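# Hang the picture frame level on the screw

## Task

Get the picture frame hanging level on the screw with nothing holding it. It must rest on the screw's shank, not its head, at its balance point. The display board is free-standing and must still be upright on its own at the end.

## Robot and tools

Robot: two arms, left_arm and right_arm, each ending in a two-finger gripper. All positions and orientations use one scene frame. Its origin is at table-top height, midway between the nominal arm bases. +z is up, +x points out over the table, and left_arm sits on the +y side; arm names do not match image sides. The true bases sit slightly off nominal, and only a BASES line, if present, gives them. Reported hand poses can be off by a few centimetres, more at long reach.

Gripper frame: fingers point along the gripper's +z and open and close along its y. end_effector_position is the point between the finger pads, about 5 mm short of the tips.

Row layout, used by every moving call: one flat list of 16 numbers covering both arms, even if only one moves. First left_arm: x, y, z, qw, qx, qy, qz, opening; then the same eight for right_arm. x, y, z are an absolute target position in metres and qw..qz an absolute target quaternion (w first), both in the scene frame, so each row holds two poses, not offsets. Opening runs from -1 (closed) to +1 (fully open, 0.070 m). Going from fully open to closed needs roughly 1.0 s or more. To hold an orientation, repeat the same commanded quaternion in every row rather than copying a drifted reported one. An arm meant to stay still should get its whole last reported pose and its intended opening each call.

execute_actions: argument actions, a list with zero or one item, plus optional cameras (list of names, ["all"], or []). actions: [] just reports the full state with pictures. An action item {"rows": [...], "steps": n} plays up to 15 rows, one per control step of 1/30 s, with steps 1 to 15 (default 15, at least 5); if rows are fewer than steps the last one repeats. Each target must lie within 0.6 m of that arm's last reported position along each of its gripper axes, or the call is refused and nothing is sent. A wait item {"steps": n} with n up to 300 returns after n steps counted from the previous result, thinking time included. Pictures come only for an empty list or when cameras asks. The result is read 5 steps before an action ends; those steps run afterwards.

move: argument target is one 16-number row or a list of up to 15 rows, with no 0.6 m limit. speed is the top path speed in m/s, 0.002 to 0.5 (default 0.25), one value or one per target; rotation is capped at twice that in rad/s. blend (m) rounds corners between listed targets; 0 stops at each. blocking=false returns about 0.5 s after start while the motion continues. cameras as above, but leaving it out gives every picture. Paths are straight, finish together, take at least 0.5 s and are cut off at 10 s. They do not avoid obstacles or the other arm. Grippers lag and can overshoot speed, especially with an arm nearly straight. Openings in a later target are applied only after both arms halt there. The result adds a move: line giving the ending (done, off_target, moving, held, fault) and any limits (paced = pose clipped, held = steps withheld). An arm not named in the ending is done, meaning at rest within 3 mm and 2 degrees; neither done nor off_target says anything about contact.



Control details: each step the commanded pose is clipped to within 70 mm and 16 degrees of the measured pose, so far targets need several actions. Joint targets move at most 3 rad/s. With the wrist close to the waist axis, or a path passing near an arm's own base, the shoulder posture can flip; route around the base. The clearance check holds commands that bring the arms too close, though fingers can still collide.

Result lines: end_effector_position and end_effector_quat_wxyz per arm; Joint positions (last value is finger opening in metres); grip_measured on the command scale; Hand target when an arm is not at its commanded pose; joint torques (whole drive output, signed toward larger joint values, noisy); temperatures once changed by 5 °C; MOTOR HOT at 65 °C. To grip, command roughly 0.05 below grip_measured at first contact for full force, less for a lighter hold. Objects thinner than about 2 mm get reduced force. Pad force is about 20 N.

Avoid: anything falling off the table, dropping or releasing a moving part, fast impacts and hard presses (speed and pushing past contact both raise force), and contact between the arms. Contact torque at a joint's limit (21.6 N m for waist, shoulder, elbow; 7.52 N m for the wrist joints, whose motors give only about 4 N m) halts that arm for 10 s. Holding loads, stretched arms or pushing against something heats motors; at 80 °C the arm drops for 30 to 60 s. Occasional disturbances may tug held parts or nudge loose ones. The simulation keeps running while you compose replies. Camera calibrations are given in OpenCV conventions and may be slightly off.

Each tool is called after ">>>" in YAML: its name, and indented under it one key for each argument.

## Session

>>> execute_actions:
  actions: []
  cameras: ["all"]

Scene clock: 0.00 s of 4500.00 s.
left_arm: end_effector_position=(+0.3510, +0.5999, +0.2155) grip_measured=+0.59 end_effector_quat_wxyz=(+0.247, -0.380, +0.744, +0.491) | right_arm: end_effector_position=(+0.3748, -0.3621, +0.2306) grip_measured=+0.98 end_effector_quat_wxyz=(+0.266, -0.127, +0.954, +0.046)
Joint positions: left_arm=[0.435 2.012 -1.399 1.391 1.016 -1.325 0.056] | right_arm=[-0.326 1.505 -1.187 0.405 0.93 -0.792 0.069]
Joint torques (N m): no reading
Motor temperatures (°C): left_arm=[31 31 32 33 36 30] | right_arm=[30 30 33 35 39 32]
Hand target: left_arm +0.3510, +0.5999, +0.2155; +0.247, -0.380, +0.744, +0.491 | right_arm +0.3748, -0.3621, +0.2306; +0.266, -0.127, +0.954, +0.046

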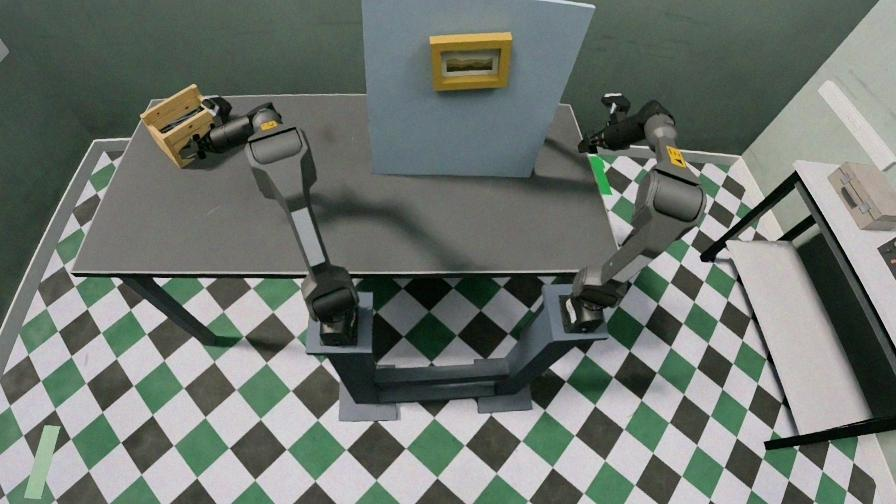

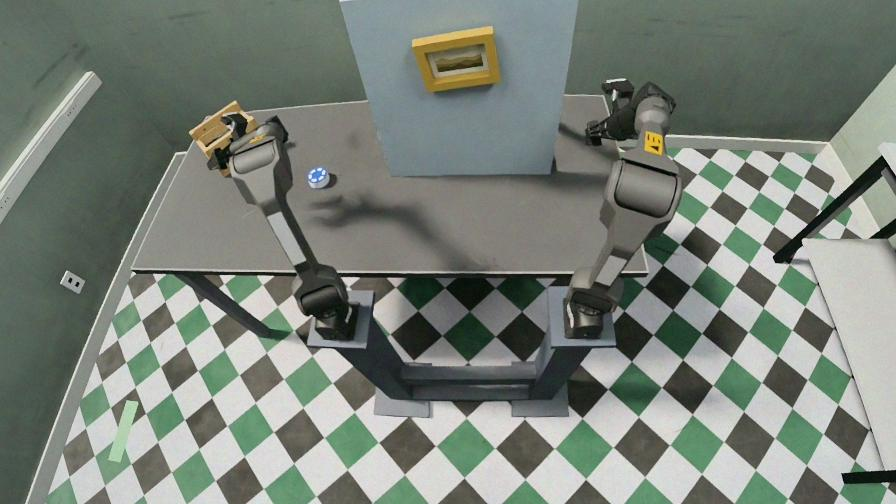

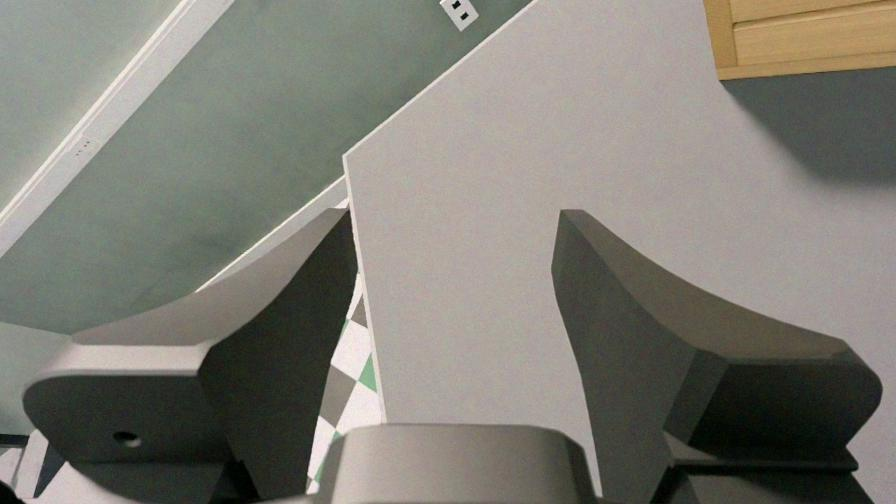

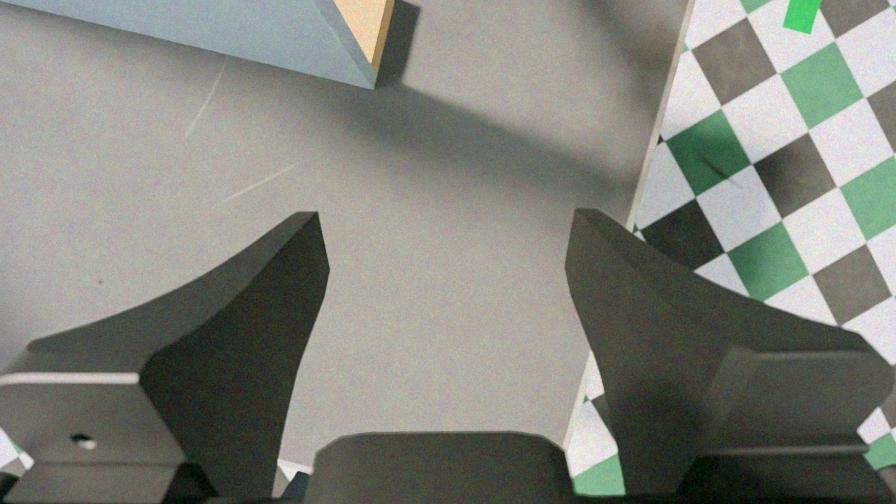

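>>> zoom_image:
  camera: "cam_head_left"
  region: [360, 0, 610, 180]

>>> zoom_image:
  camera: "cam_head_right"
  region: [340, 0, 590, 180]

>>> zoom_image:
  camera: "cam_head_left"
  region: [120, 60, 300, 190]

>>> zoom_image:
  camera: "cam_head_right"
  region: [180, 80, 360, 210]

Scaled by 2.016 from the camera's 896x504 image, which has a finer 1280x720 frame.

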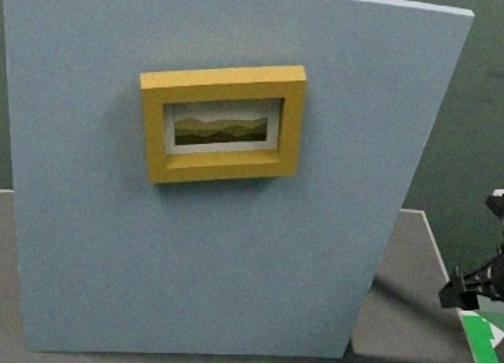

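Scaled by 2.016 from the camera's 896x504 image, which has a finer 1280x720 frame.

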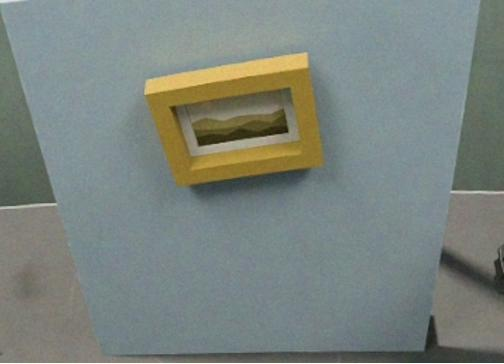

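Scaled by 2.800 from the camera's 896x504 image, which has a finer 1280x720 frame.

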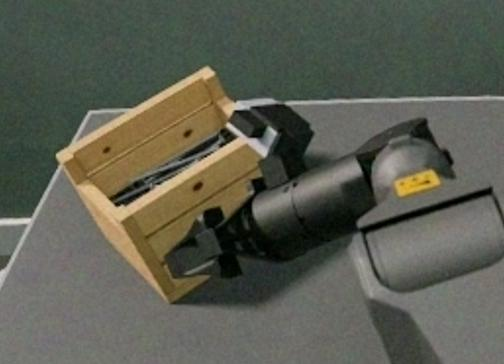

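Scaled by 2.800 from the camera's 896x504 image, which has a finer 1280x720 frame.

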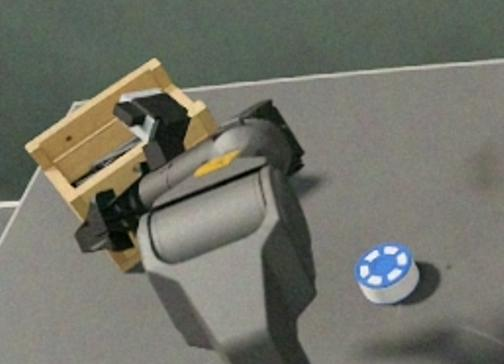

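>>> move:
  target: [0.3510, 0.5999, 0.2155, 0.247, -0.380, 0.744, 0.491, 0.59, 0.32, -0.10, 0.40, 0.897, 0, 0.4415, 0, 0.98]
  speed: 0.15
  cameras: ["all"]

Scene clock: 18.70 s of 4500.00 s.
left_arm: end_effector_position=(+0.3508, +0.6000, +0.2155) grip_measured=+0.59 end_effector_quat_wxyz=(+0.247, -0.380, +0.744, +0.491) | right_arm: end_effector_position=(+0.3199, -0.0999, +0.4010) grip_measured=+0.98 end_effector_quat_wxyz=(+0.825, -0.106, +0.553, +0.053)
Joint positions: left_arm=[0.435 2.013 -1.399 1.391 1.018 -1.325 0.056] | right_arm=[0.977 1.347 -0.603 0.69 -1.225 -0.698 0.069]
Joint torques (N m): left_arm=[-0.58 -7.82 -3.08 0.5 0.5 -0.11] | right_arm=[-0.5 -2.95 -3.31 -0.57 -0.58 0.1]
Hand target: left_arm +0.3510, +0.5999, +0.2155; +0.247, -0.380, +0.744, +0.491 | right_arm +0.3202, -0.1002, +0.4003; +0.825, -0.106, +0.553, +0.052
Off the commanded pose: left_arm 0.000 m, 0 deg | right_arm 0.001 m, 20 deg; orientation clipped.
joint sent to its limit (right arm) — joint 5 (wrist pitch), lower limit.
Kept back: nothing.
move: off_target (right_arm); limits=paced
camera_calibration:
cam_left_wrist: T_world_to_cam=[[0.800828, -0.211141, -0.560441, -0.0299425], [-0.482033, -0.782587, -0.393956, 0.724194], [-0.355414, 0.585642, -0.728494, 0.0520087], [0, 0, 0, 1]]
cam_right_wrist: T_world_to_cam=[[0.210168, -0.97463, 0.0769786, -0.194841], [-0.253317, -0.130335, -0.958563, 0.446103], [0.944278, 0.18196, -0.274282, -0.0555895], [0, 0, 0, 1]]

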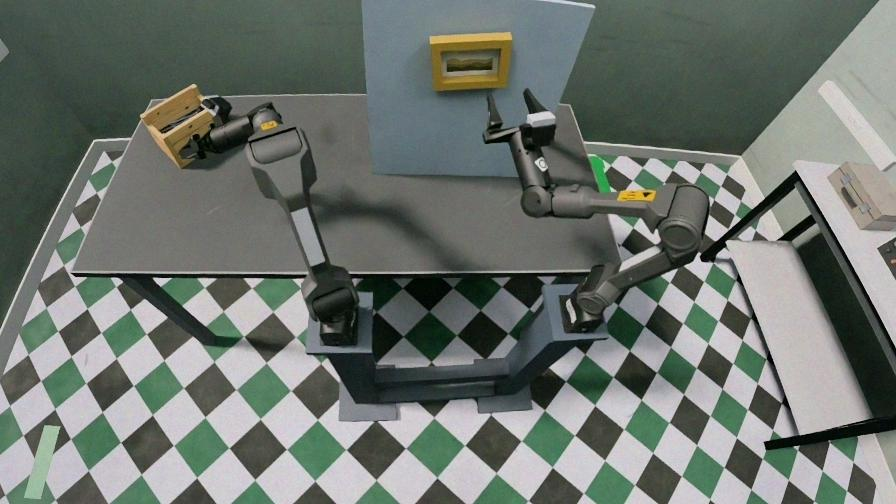

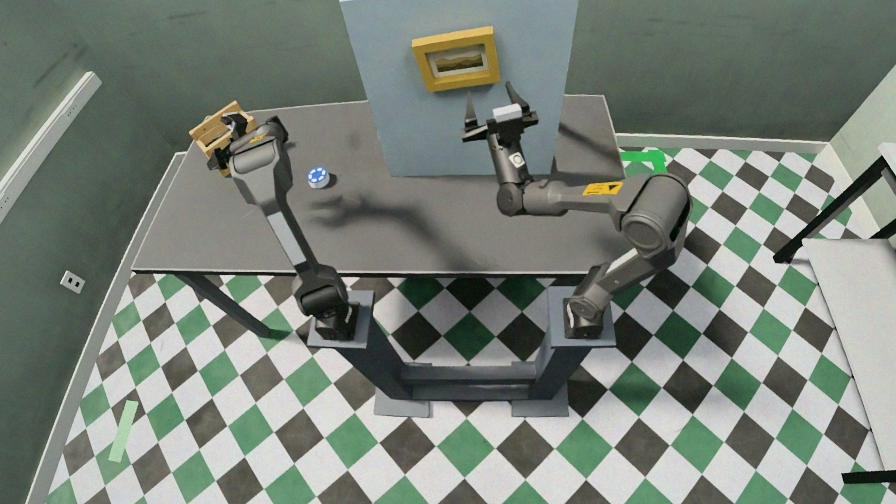

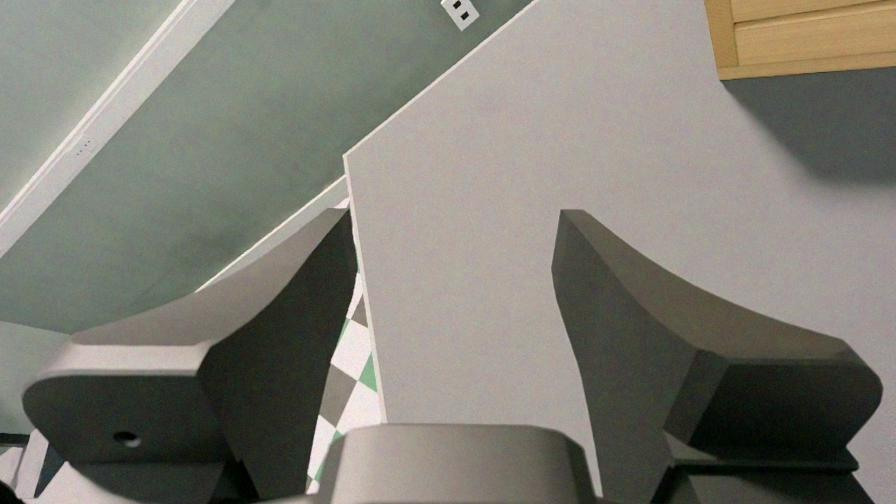

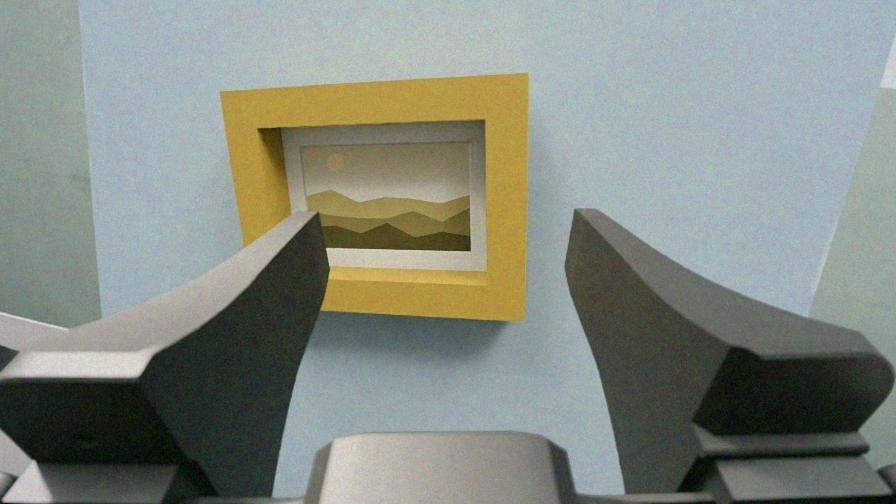

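>>> move:
  target: [0.3510, 0.5999, 0.2155, 0.247, -0.380, 0.744, 0.491, 0.59, 0.36, -0.06, 0.535, 0.7071, 0, 0.7071, 0, 0.98]
  speed: 0.15
  cameras: ["cam_right_wrist", "cam_head_left"]

Scene clock: 25.97 s of 4500.00 s.
left_arm: end_effector_position=(+0.3508, +0.6000, +0.2155) grip_measured=+0.59 end_effector_quat_wxyz=(+0.247, -0.380, +0.744, +0.491) | right_arm: end_effector_position=(+0.3600, -0.0600, +0.5352) grip_measured=+0.98 end_effector_quat_wxyz=(+0.707, +0.000, +0.707, +0.000)
Joint positions: left_arm=[0.435 2.013 -1.399 1.391 1.018 -1.325 0.056] | right_arm=[1.117 1.563 -1.716 1.693 -1.108 -1.839 0.069]
Joint torques (N m): left_arm=[-0.47 -7.73 -3.1 0.56 0.43 -0.08] | right_arm=[0.67 -5.1 -3.29 -1.18 0.19 0.27]
Off the commanded pose: left_arm 0.000 m, 0 deg | right_arm 0.000 m, 0 deg.
Kept back: nothing.
move: done
camera_calibration:
cam_right_wrist: T_world_to_cam=[[-0.0100858, -0.999189, -0.0389773, -0.0348394], [-0.610289, 0.0370285, -0.791313, 0.639124], [0.792114, 0.0158064, -0.610168, 0.160666], [0, 0, 0, 1]]
Images, in order: cam_head_left, cam_right_wrist.

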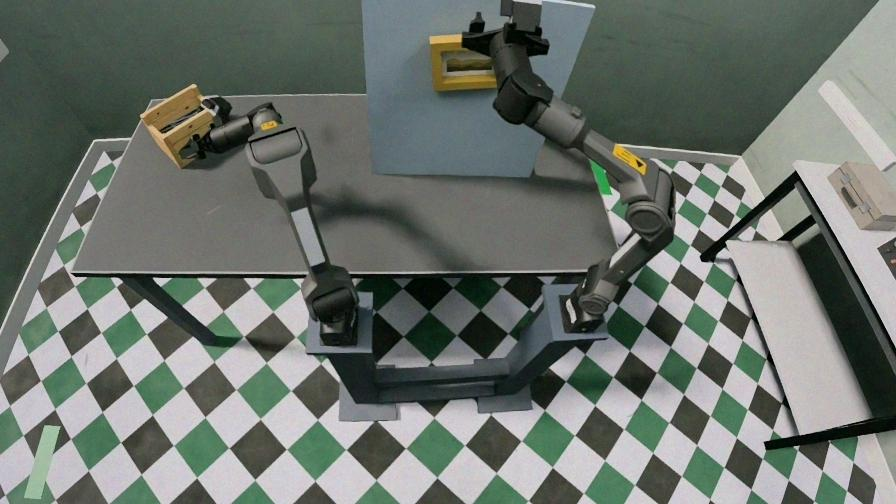

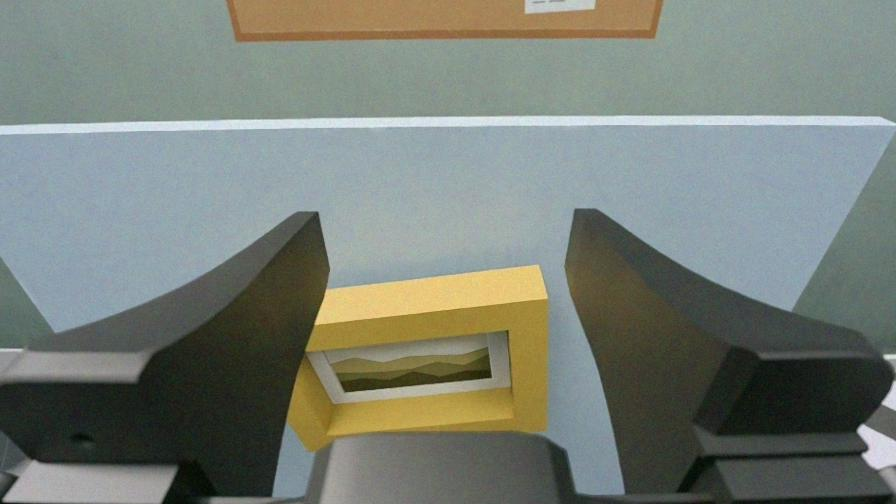

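>>> zoom_image:
  camera: "cam_right_wrist"
  region: [290, 240, 590, 450]

Scaled by 1.680 from the camera's 896x504 image, which has a finer 1280x720 frame.

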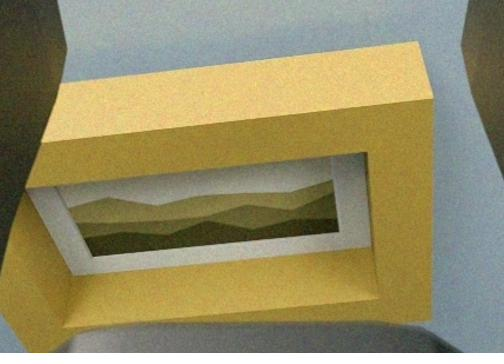

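>>> move:
  target:
    - [0.3510, 0.5999, 0.2155, 0.247, -0.380, 0.744, 0.491, 0.59, 0.32, -0.20, 0.46, 0.2706, 0.2706, 0.6533, 0.6533, 0.98]
    - [0.3510, 0.5999, 0.2155, 0.247, -0.380, 0.744, 0.491, 0.59, 0.415, -0.21, 0.43, 0.2706, 0.2706, 0.6533, 0.6533, 0.98]
  speed: 0.15
  blend: 0.02
  cameras: ["cam_right_wrist", "cam_head_left"]

Scene clock: 34.53 s of 4500.00 s.
left_arm: end_effector_position=(+0.3508, +0.6000, +0.2155) grip_measured=+0.59 end_effector_quat_wxyz=(+0.247, -0.380, +0.744, +0.491) | right_arm: end_effector_position=(+0.4155, -0.2103, +0.4297) grip_measured=+0.98 end_effector_quat_wxyz=(+0.271, +0.271, +0.653, +0.653)
Joint positions: left_arm=[0.435 2.013 -1.399 1.391 1.018 -1.325 0.056] | right_arm=[-0.226 1.45 -1.169 1.685 1.045 -0.225 0.069]
Joint torques (N m): left_arm=[-0.52 -7.73 -2.91 0.64 0.36 -0.03] | right_arm=[0.37 -5.72 -3.96 0.84 0.28 0.14]
Off the commanded pose: left_arm 0.000 m, 0 deg | right_arm 0.001 m, 0 deg.
Kept back: nothing.
move: done
camera_calibration:
cam_right_wrist: T_world_to_cam=[[-0.0346444, 0.0201208, -0.999197, 0.448672], [-0.990993, 0.128716, 0.0369519, 0.416659], [0.129357, 0.991477, 0.0154803, 0.266419], [0, 0, 0, 1]]
Images, in order: cam_head_left, cam_right_wrist.

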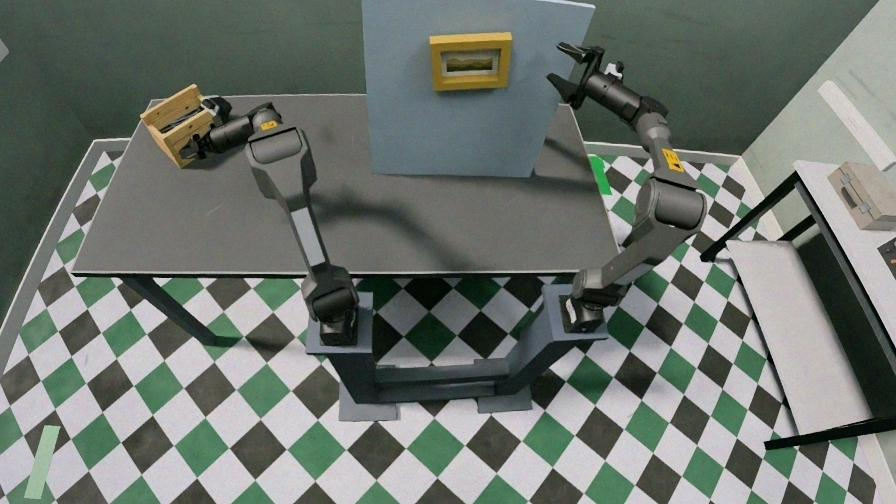

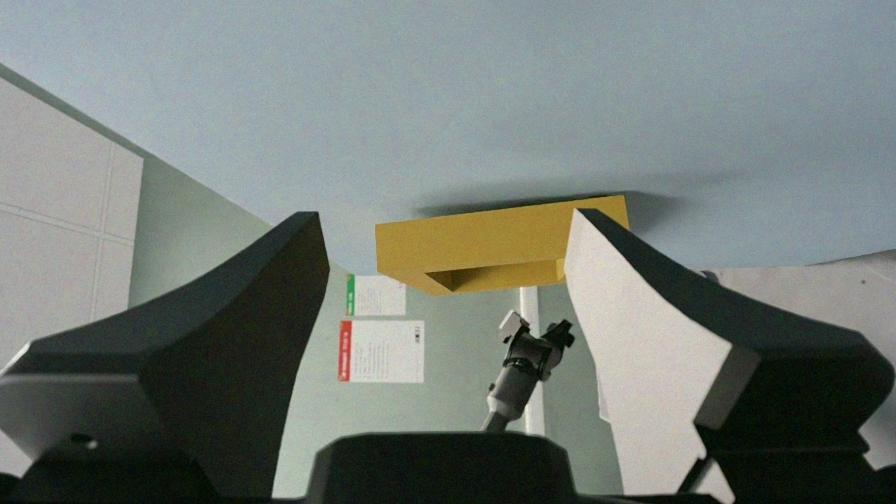

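>>> zoom_image:
  camera: "cam_right_wrist"
  region: [340, 160, 700, 320]

Scaled by 1.400 from the camera's 896x504 image, which has a finer 1280x720 frame.

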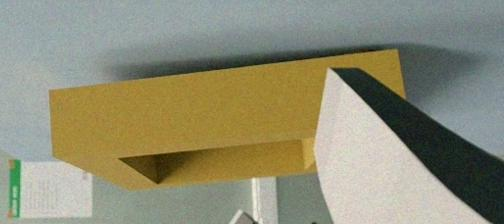

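>>> move:
  target:
    - [0.3510, 0.5999, 0.2155, 0.247, -0.380, 0.744, 0.491, 0.59, 0.39, -0.31, 0.43, 0.35355, 0.35355, 0.6124, 0.6124, 0.98]
    - [0.3510, 0.5999, 0.2155, 0.247, -0.380, 0.744, 0.491, 0.59, 0.485, -0.345, 0.42, 0.35355, 0.35355, 0.6124, 0.6124, 0.98]
  speed: 0.15
  blend: 0.02
  cameras: ["cam_right_wrist", "cam_head_left"]

Scene clock: 37.97 s of 4500.00 s.
left_arm: end_effector_position=(+0.3508, +0.6000, +0.2155) grip_measured=+0.59 end_effector_quat_wxyz=(+0.247, -0.380, +0.744, +0.491) | right_arm: end_effector_position=(+0.4853, -0.3451, +0.4202) grip_measured=+0.98 end_effector_quat_wxyz=(+0.354, +0.353, +0.612, +0.613)
Joint positions: left_arm=[0.435 2.013 -1.399 1.391 1.018 -1.325 0.056] | right_arm=[-0.471 1.681 -1.395 1.693 1.031 -0.233 0.069]
Joint torques (N m): left_arm=[-0.3 -7.95 -2.98 0.66 0.34 -0.01] | right_arm=[0.47 -7.57 -3.49 0.78 0.28 0.06]
Off the commanded pose: left_arm 0.000 m, 0 deg | right_arm 0.000 m, 0 deg.
Kept back: nothing.
move: done
camera_calibration:
cam_right_wrist: T_world_to_cam=[[-0.0271574, 0.0286819, -0.99922, 0.443642], [-0.924156, 0.380311, 0.0360339, 0.558281], [0.381048, 0.924414, 0.0161783, 0.245674], [0, 0, 0, 1]]
Images, in order: cam_head_left, cam_right_wrist.

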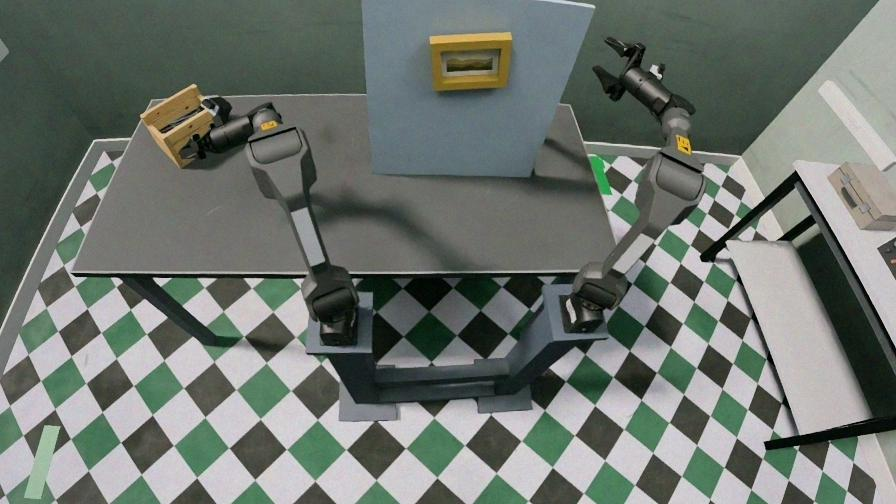

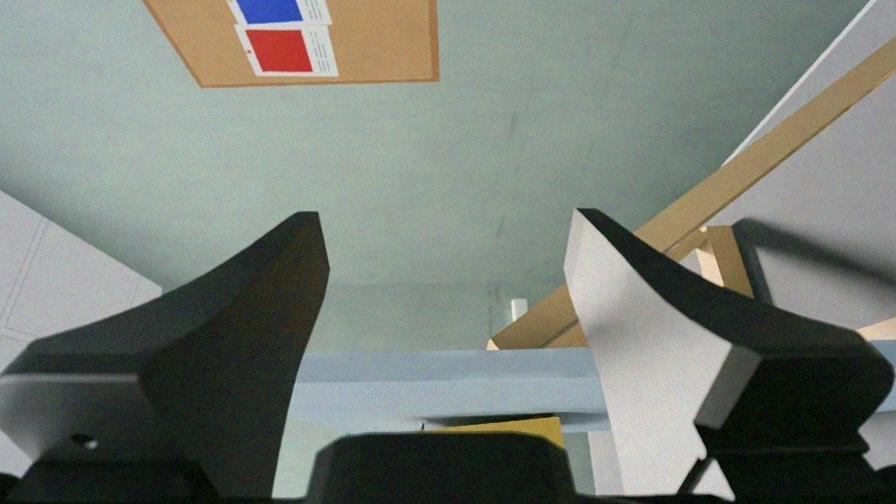

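>>> zoom_image:
  camera: "cam_right_wrist"
  region: [360, 370, 620, 450]

Scaled by 1.938 from the camera's 896x504 image, which has a finer 1280x720 frame.

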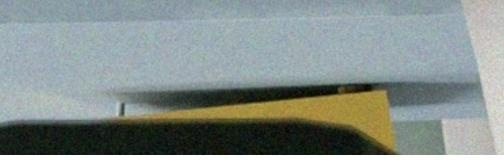

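>>> move:
  target: [0.3510, 0.5999, 0.2155, 0.247, -0.380, 0.744, 0.491, 0.59, 0.465, -0.335, 0.455, 0.3214, 0.3214, 0.6298, 0.6298, 0.98]
  speed: 0.12
  cameras: ["cam_right_wrist"]

>>> zoom_image:
  camera: "cam_right_wrist"
  region: [340, 320, 660, 450]

Scene clock: 41.53 s of 4500.00 s.
left_arm: end_effector_position=(+0.3508, +0.6000, +0.2155) grip_measured=+0.59 end_effector_quat_wxyz=(+0.247, -0.380, +0.744, +0.491) | right_arm: end_effector_position=(+0.4649, -0.3349, +0.4557) grip_measured=+0.98 end_effector_quat_wxyz=(+0.322, +0.321, +0.630, +0.630)
Joint positions: left_arm=[0.435 2.013 -1.399 1.391 1.018 -1.325 0.056] | right_arm=[-0.508 1.668 -1.519 1.598 1.161 -0.069 0.069]
Joint torques (N m): left_arm=[-0.57 -7.88 -3.17 0.7 0.29 0.04] | right_arm=[0.2 -6.12 -3.46 1 -0.08 -0.21]
Off the commanded pose: left_arm 0.000 m, 0 deg | right_arm 0.001 m, 0 deg.
Kept back: nothing.
move: done
camera_calibration:
cam_right_wrist: T_world_to_cam=[[-0.0293896, 0.0246929, -0.999263, 0.477902], [-0.958733, 0.282125, 0.0351692, 0.517866], [0.282786, 0.95906, 0.0153823, 0.30102], [0, 0, 0, 1]]
Images, in order: cam_right_wrist.

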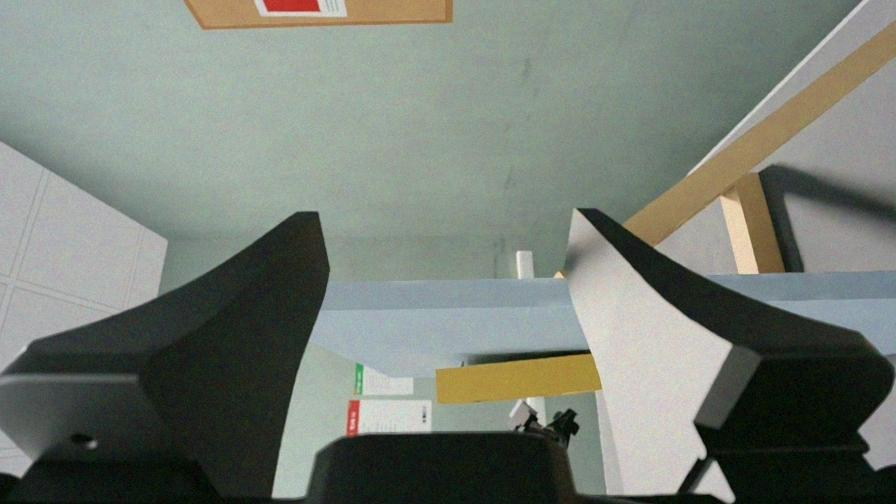

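Scaled by 1.575 from the camera's 896x504 image, which has a finer 1280x720 frame.

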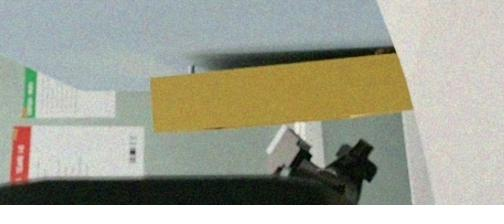

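>>> zoom_image:
  camera: "cam_right_wrist"
  region: [420, 335, 620, 415]

>>> zoom_image:
  camera: "cam_right_wrist"
  region: [430, 345, 500, 385]

Scaled by 2.520 from the camera's 896x504 image, which has a finer 1280x720 frame.

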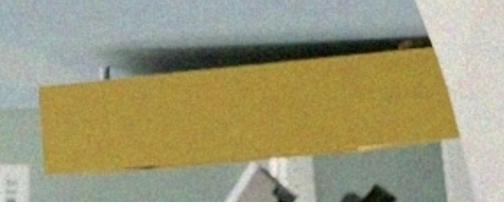

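Scaled by 7.200 from the camera's 896x504 image, which has a finer 1280x720 frame.

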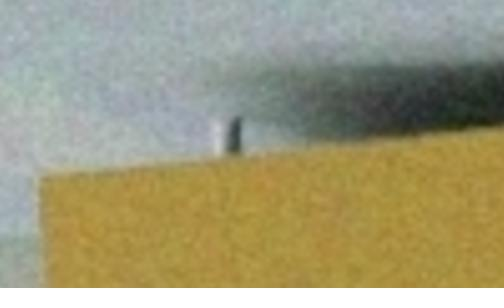

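>>> move:
  target: [0.3510, 0.5999, 0.2155, 0.247, -0.380, 0.744, 0.491, 0.59, 0.484, -0.340, 0.455, 0.3214, 0.3214, 0.6298, 0.6298, 0.98]
  speed: 0.1
  cameras: ["cam_right_wrist"]

>>> zoom_image:
  camera: "cam_right_wrist"
  region: [420, 350, 620, 430]

>>> zoom_image:
  camera: "cam_right_wrist"
  region: [430, 375, 500, 415]

Scene clock: 45.93 s of 4500.00 s.
left_arm: end_effector_position=(+0.3508, +0.6000, +0.2155) grip_measured=+0.59 end_effector_quat_wxyz=(+0.247, -0.380, +0.744, +0.491) | right_arm: end_effector_position=(+0.4842, -0.3401, +0.4549) grip_measured=+0.98 end_effector_quat_wxyz=(+0.321, +0.321, +0.630, +0.630)
Joint positions: left_arm=[0.435 2.013 -1.399 1.391 1.018 -1.325 0.056] | right_arm=[-0.492 1.738 -1.609 1.59 1.144 -0.047 0.069]
Joint torques (N m): left_arm=[-0.49 -7.86 -2.96 0.74 0.27 -0.01] | right_arm=[0.34 -7.78 -3.87 0.92 0.04 0.05]
Off the commanded pose: left_arm 0.000 m, 0 deg | right_arm 0.000 m, 0 deg.
Kept back: nothing.
move: done
camera_calibration:
cam_right_wrist: T_world_to_cam=[[-0.0305682, 0.0255812, -0.999205, 0.47872], [-0.958509, 0.282709, 0.036561, 0.537372], [0.28342, 0.958864, 0.0158779, 0.300014], [0, 0, 0, 1]]
Images, in order: cam_right_wrist.

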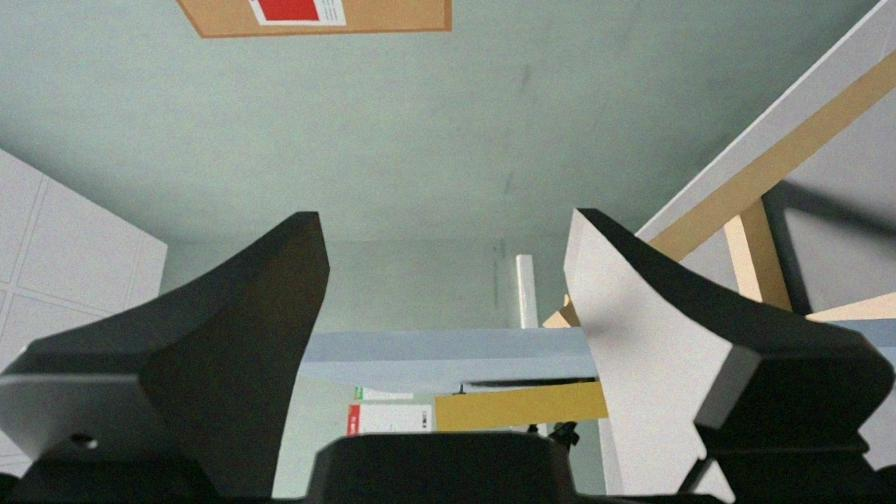

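Scaled by 2.520 from the camera's 896x504 image, which has a finer 1280x720 frame.

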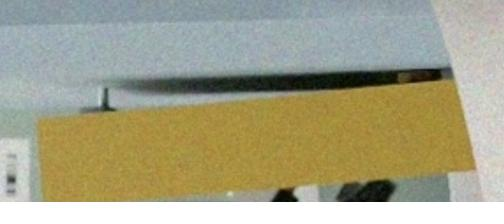

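Scaled by 7.200 from the camera's 896x504 image, which has a finer 1280x720 frame.

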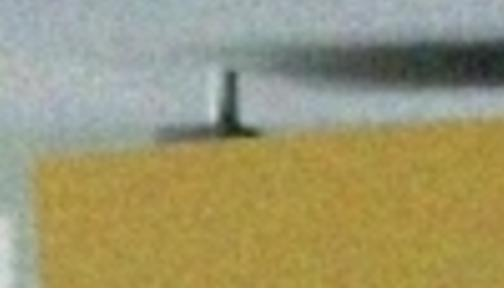

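>>> move:
  target: [0.3510, 0.5999, 0.2155, 0.247, -0.380, 0.744, 0.491, 0.59, 0.490, -0.330, 0.475, 0.3214, 0.3214, 0.6298, 0.6298, 0.98]
  speed: 0.1
  cameras: ["cam_right_wrist"]

>>> zoom_image:
  camera: "cam_right_wrist"
  region: [420, 360, 620, 440]

>>> zoom_image:
  camera: "cam_right_wrist"
  region: [440, 375, 510, 415]

Scene clock: 47.33 s of 4500.00 s.
left_arm: end_effector_position=(+0.3508, +0.6000, +0.2155) grip_measured=+0.59 end_effector_quat_wxyz=(+0.247, -0.380, +0.744, +0.491) | right_arm: end_effector_position=(+0.4898, -0.3298, +0.4757) grip_measured=+0.98 end_effector_quat_wxyz=(+0.322, +0.321, +0.630, +0.630)
Joint positions: left_arm=[0.435 2.013 -1.399 1.391 1.018 -1.325 0.056] | right_arm=[-0.457 1.745 -1.7 1.551 1.109 0.046 0.069]
Joint torques (N m): left_arm=[-0.35 -8.2 -2.69 0.71 0.26 0.01] | right_arm=[-0.29 -6.13 -3.47 0.97 -0.05 -0.21]
Off the commanded pose: left_arm 0.000 m, 0 deg | right_arm 0.001 m, 0 deg.
Kept back: nothing.
move: done
camera_calibration:
cam_right_wrist: T_world_to_cam=[[-0.0297256, 0.0252941, -0.999238, 0.498884], [-0.958577, 0.282593, 0.0356694, 0.539474], [0.28328, 0.958906, 0.015846, 0.288257], [0, 0, 0, 1]]
Images, in order: cam_right_wrist.

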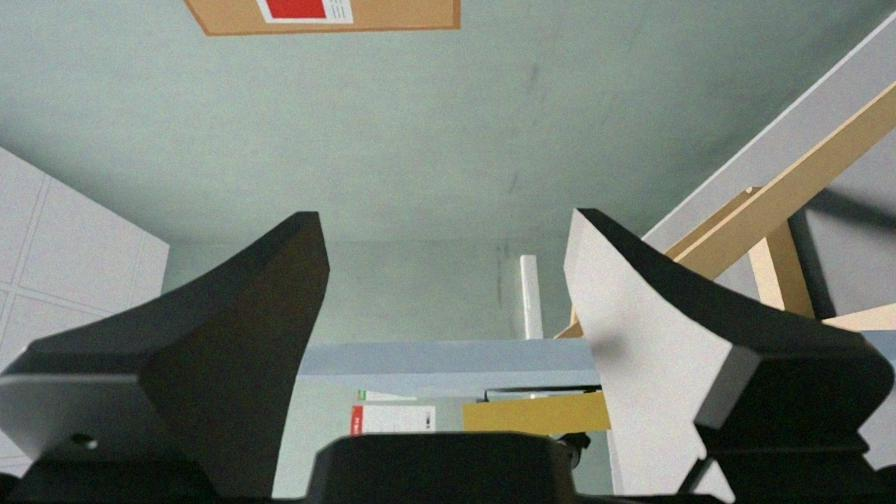

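Scaled by 2.520 from the camera's 896x504 image, which has a finer 1280x720 frame.

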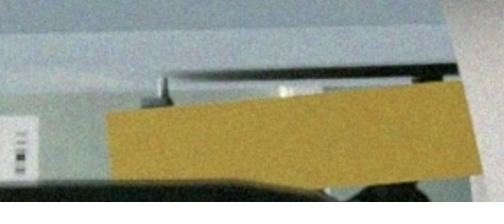

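Scaled by 7.200 from the camera's 896x504 image, which has a finer 1280x720 frame.

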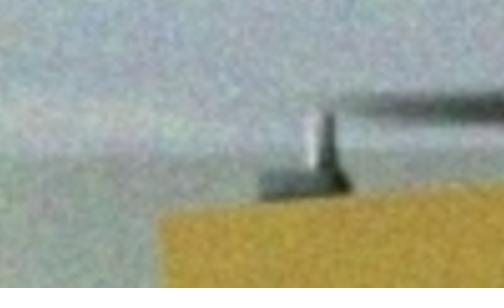

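>>> move:
  target:
    - [0.3510, 0.5999, 0.2155, 0.247, -0.380, 0.744, 0.491, 0.59, 0.39, -0.30, 0.44, 0.35355, 0.35355, 0.6124, 0.6124, 0.98]
    - [0.3510, 0.5999, 0.2155, 0.247, -0.380, 0.744, 0.491, 0.59, 0.33, -0.046, 0.335, 0.5441, 0.4516, 0.5060, 0.4939, 0.98]
  speed: 0.15
  blend: 0.03
  cameras: ["cam_right_wrist", "cam_head_left", "cam_head_right"]

Scene clock: 53.00 s of 4500.00 s.
left_arm: end_effector_position=(+0.3508, +0.6000, +0.2155) grip_measured=+0.59 end_effector_quat_wxyz=(+0.247, -0.380, +0.744, +0.491) | right_arm: end_effector_position=(+0.3303, -0.0456, +0.3353) grip_measured=+0.98 end_effector_quat_wxyz=(+0.517, +0.447, +0.534, +0.498)
Joint positions: left_arm=[0.435 2.013 -1.399 1.391 1.018 -1.325 0.056] | right_arm=[1.215 1.588 -0.895 1.278 -1.225 0.557 0.069]
Joint torques (N m): left_arm=[-0.23 -7.98 -2.93 0.76 0.18 0.02] | right_arm=[-0.47 -6.1 -2.95 -1.05 -0.4 -0.21]
Hand target: left_arm +0.3510, +0.5999, +0.2155; +0.247, -0.380, +0.744, +0.491 | right_arm +0.3303, -0.0461, +0.3351; +0.517, +0.447, +0.534, +0.497
Off the commanded pose: left_arm 0.000 m, 0 deg | right_arm 0.001 m, 4 deg.
joint read past its limit (right arm) — joint 5 (wrist pitch), lower limit.
joint sent to its limit (right arm) — joint 5 (wrist pitch), lower limit.
Kept back: nothing.
move: off_target (right_arm); limits=paced
camera_calibration:
cam_right_wrist: T_world_to_cam=[[0.0247222, -0.0668358, -0.997458, 0.32384], [-0.661321, 0.747153, -0.0664548, 0.268443], [0.749695, 0.661283, -0.0257287, -0.0905112], [0, 0, 0, 1]]
Images, in order: cam_head_left, cam_head_right, cam_right_wrist.

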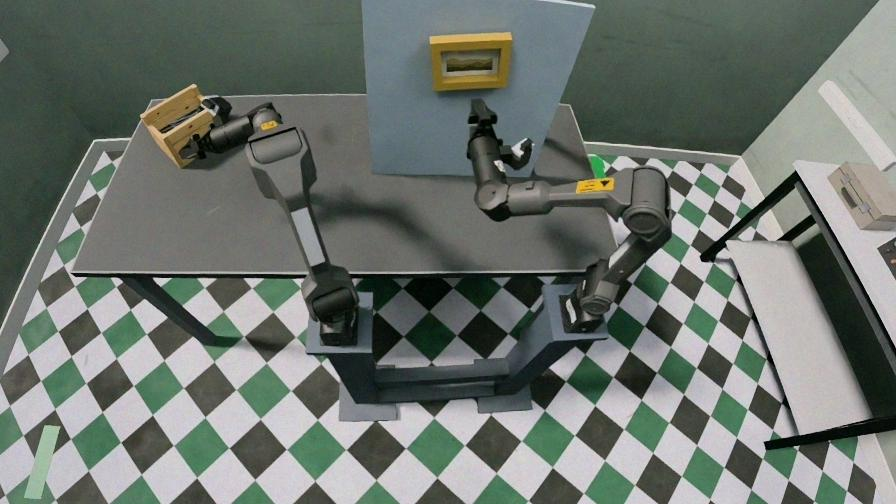

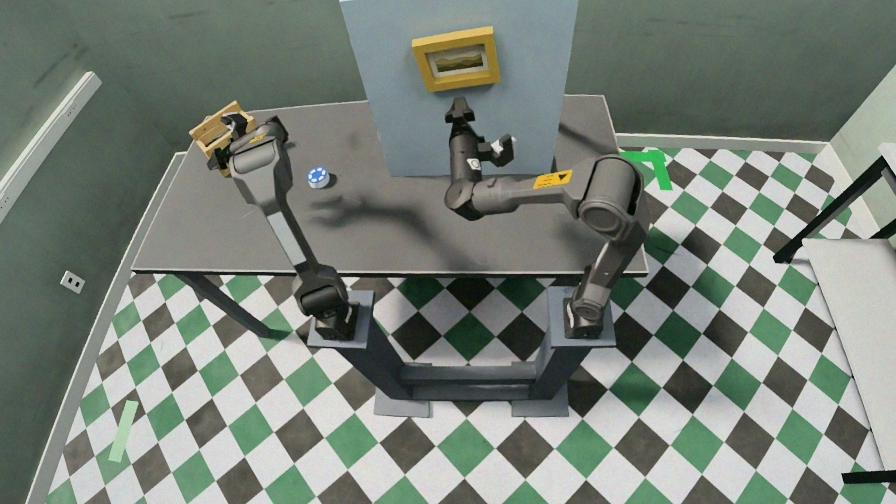

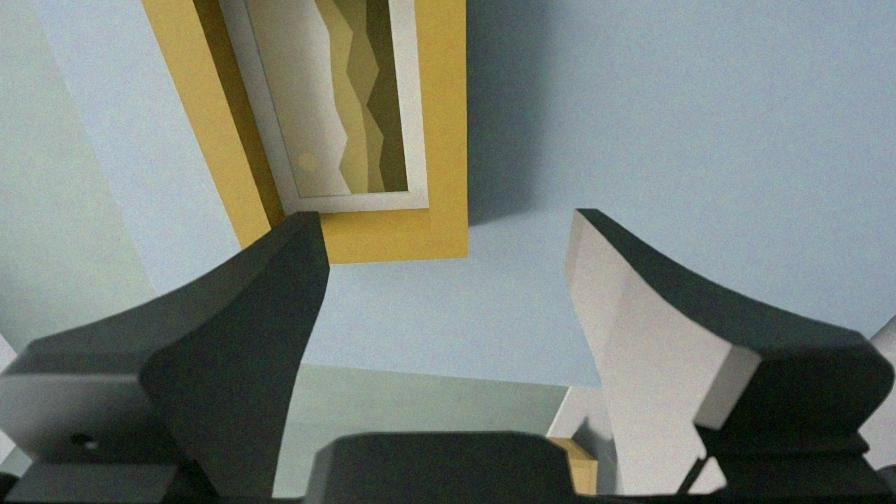

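>>> move:
  target: [0.3510, 0.5999, 0.2155, 0.247, -0.380, 0.744, 0.491, 0.59, 0.385, -0.046, 0.338, 0.5441, 0.4516, 0.5060, 0.4939, 0.98]
  speed: 0.1
  cameras: ["cam_right_wrist", "cam_head_left", "cam_head_right"]

Scene clock: 55.03 s of 4500.00 s.
left_arm: end_effector_position=(+0.3508, +0.6000, +0.2155) grip_measured=+0.59 end_effector_quat_wxyz=(+0.247, -0.380, +0.744, +0.491) | right_arm: end_effector_position=(+0.3854, -0.0458, +0.3381) grip_measured=+0.98 end_effector_quat_wxyz=(+0.544, +0.451, +0.506, +0.494)
Joint positions: left_arm=[0.435 2.013 -1.399 1.391 1.018 -1.325 0.056] | right_arm=[1.059 1.719 -1.025 1.171 -1.183 0.604 0.069]
Joint torques (N m): left_arm=[-0.24 -8.15 -2.75 0.77 0.18 0] | right_arm=[0.68 -7.31 -3.1 -0.82 -0.55 0.03]
Off the commanded pose: left_arm 0.000 m, 0 deg | right_arm 0.000 m, 0 deg.
Kept back: nothing.
move: done
camera_calibration:
cam_right_wrist: T_world_to_cam=[[0.0712045, -0.0660359, -0.995273, 0.306645], [-0.61104, 0.785776, -0.0958512, 0.297535], [0.788391, 0.614976, 0.0156002, -0.162606], [0, 0, 0, 1]]
Images, in order: cam_head_left, cam_head_right, cam_right_wrist.

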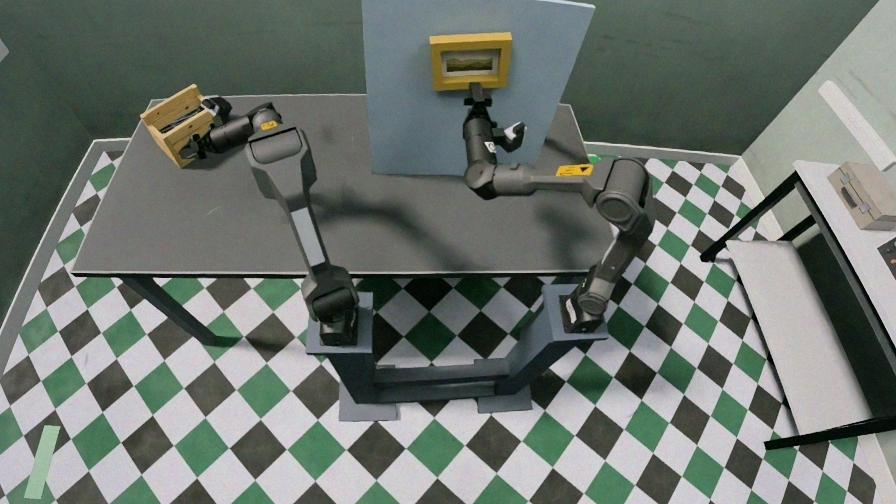

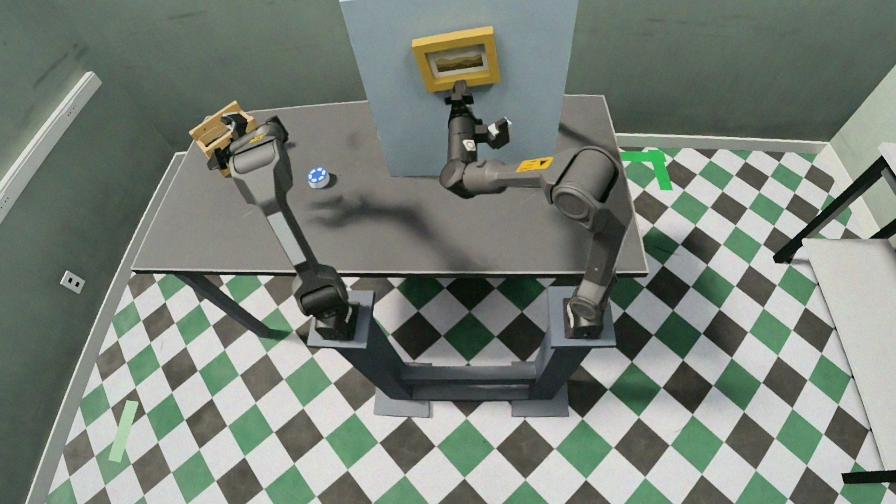

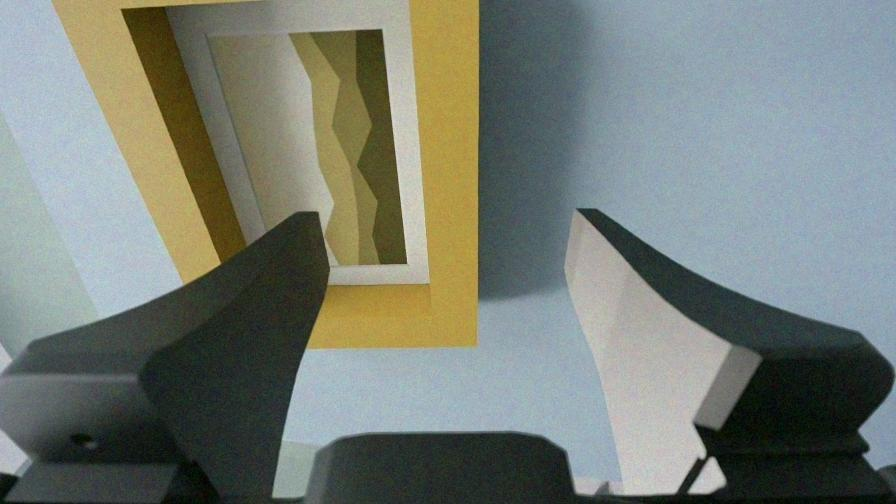

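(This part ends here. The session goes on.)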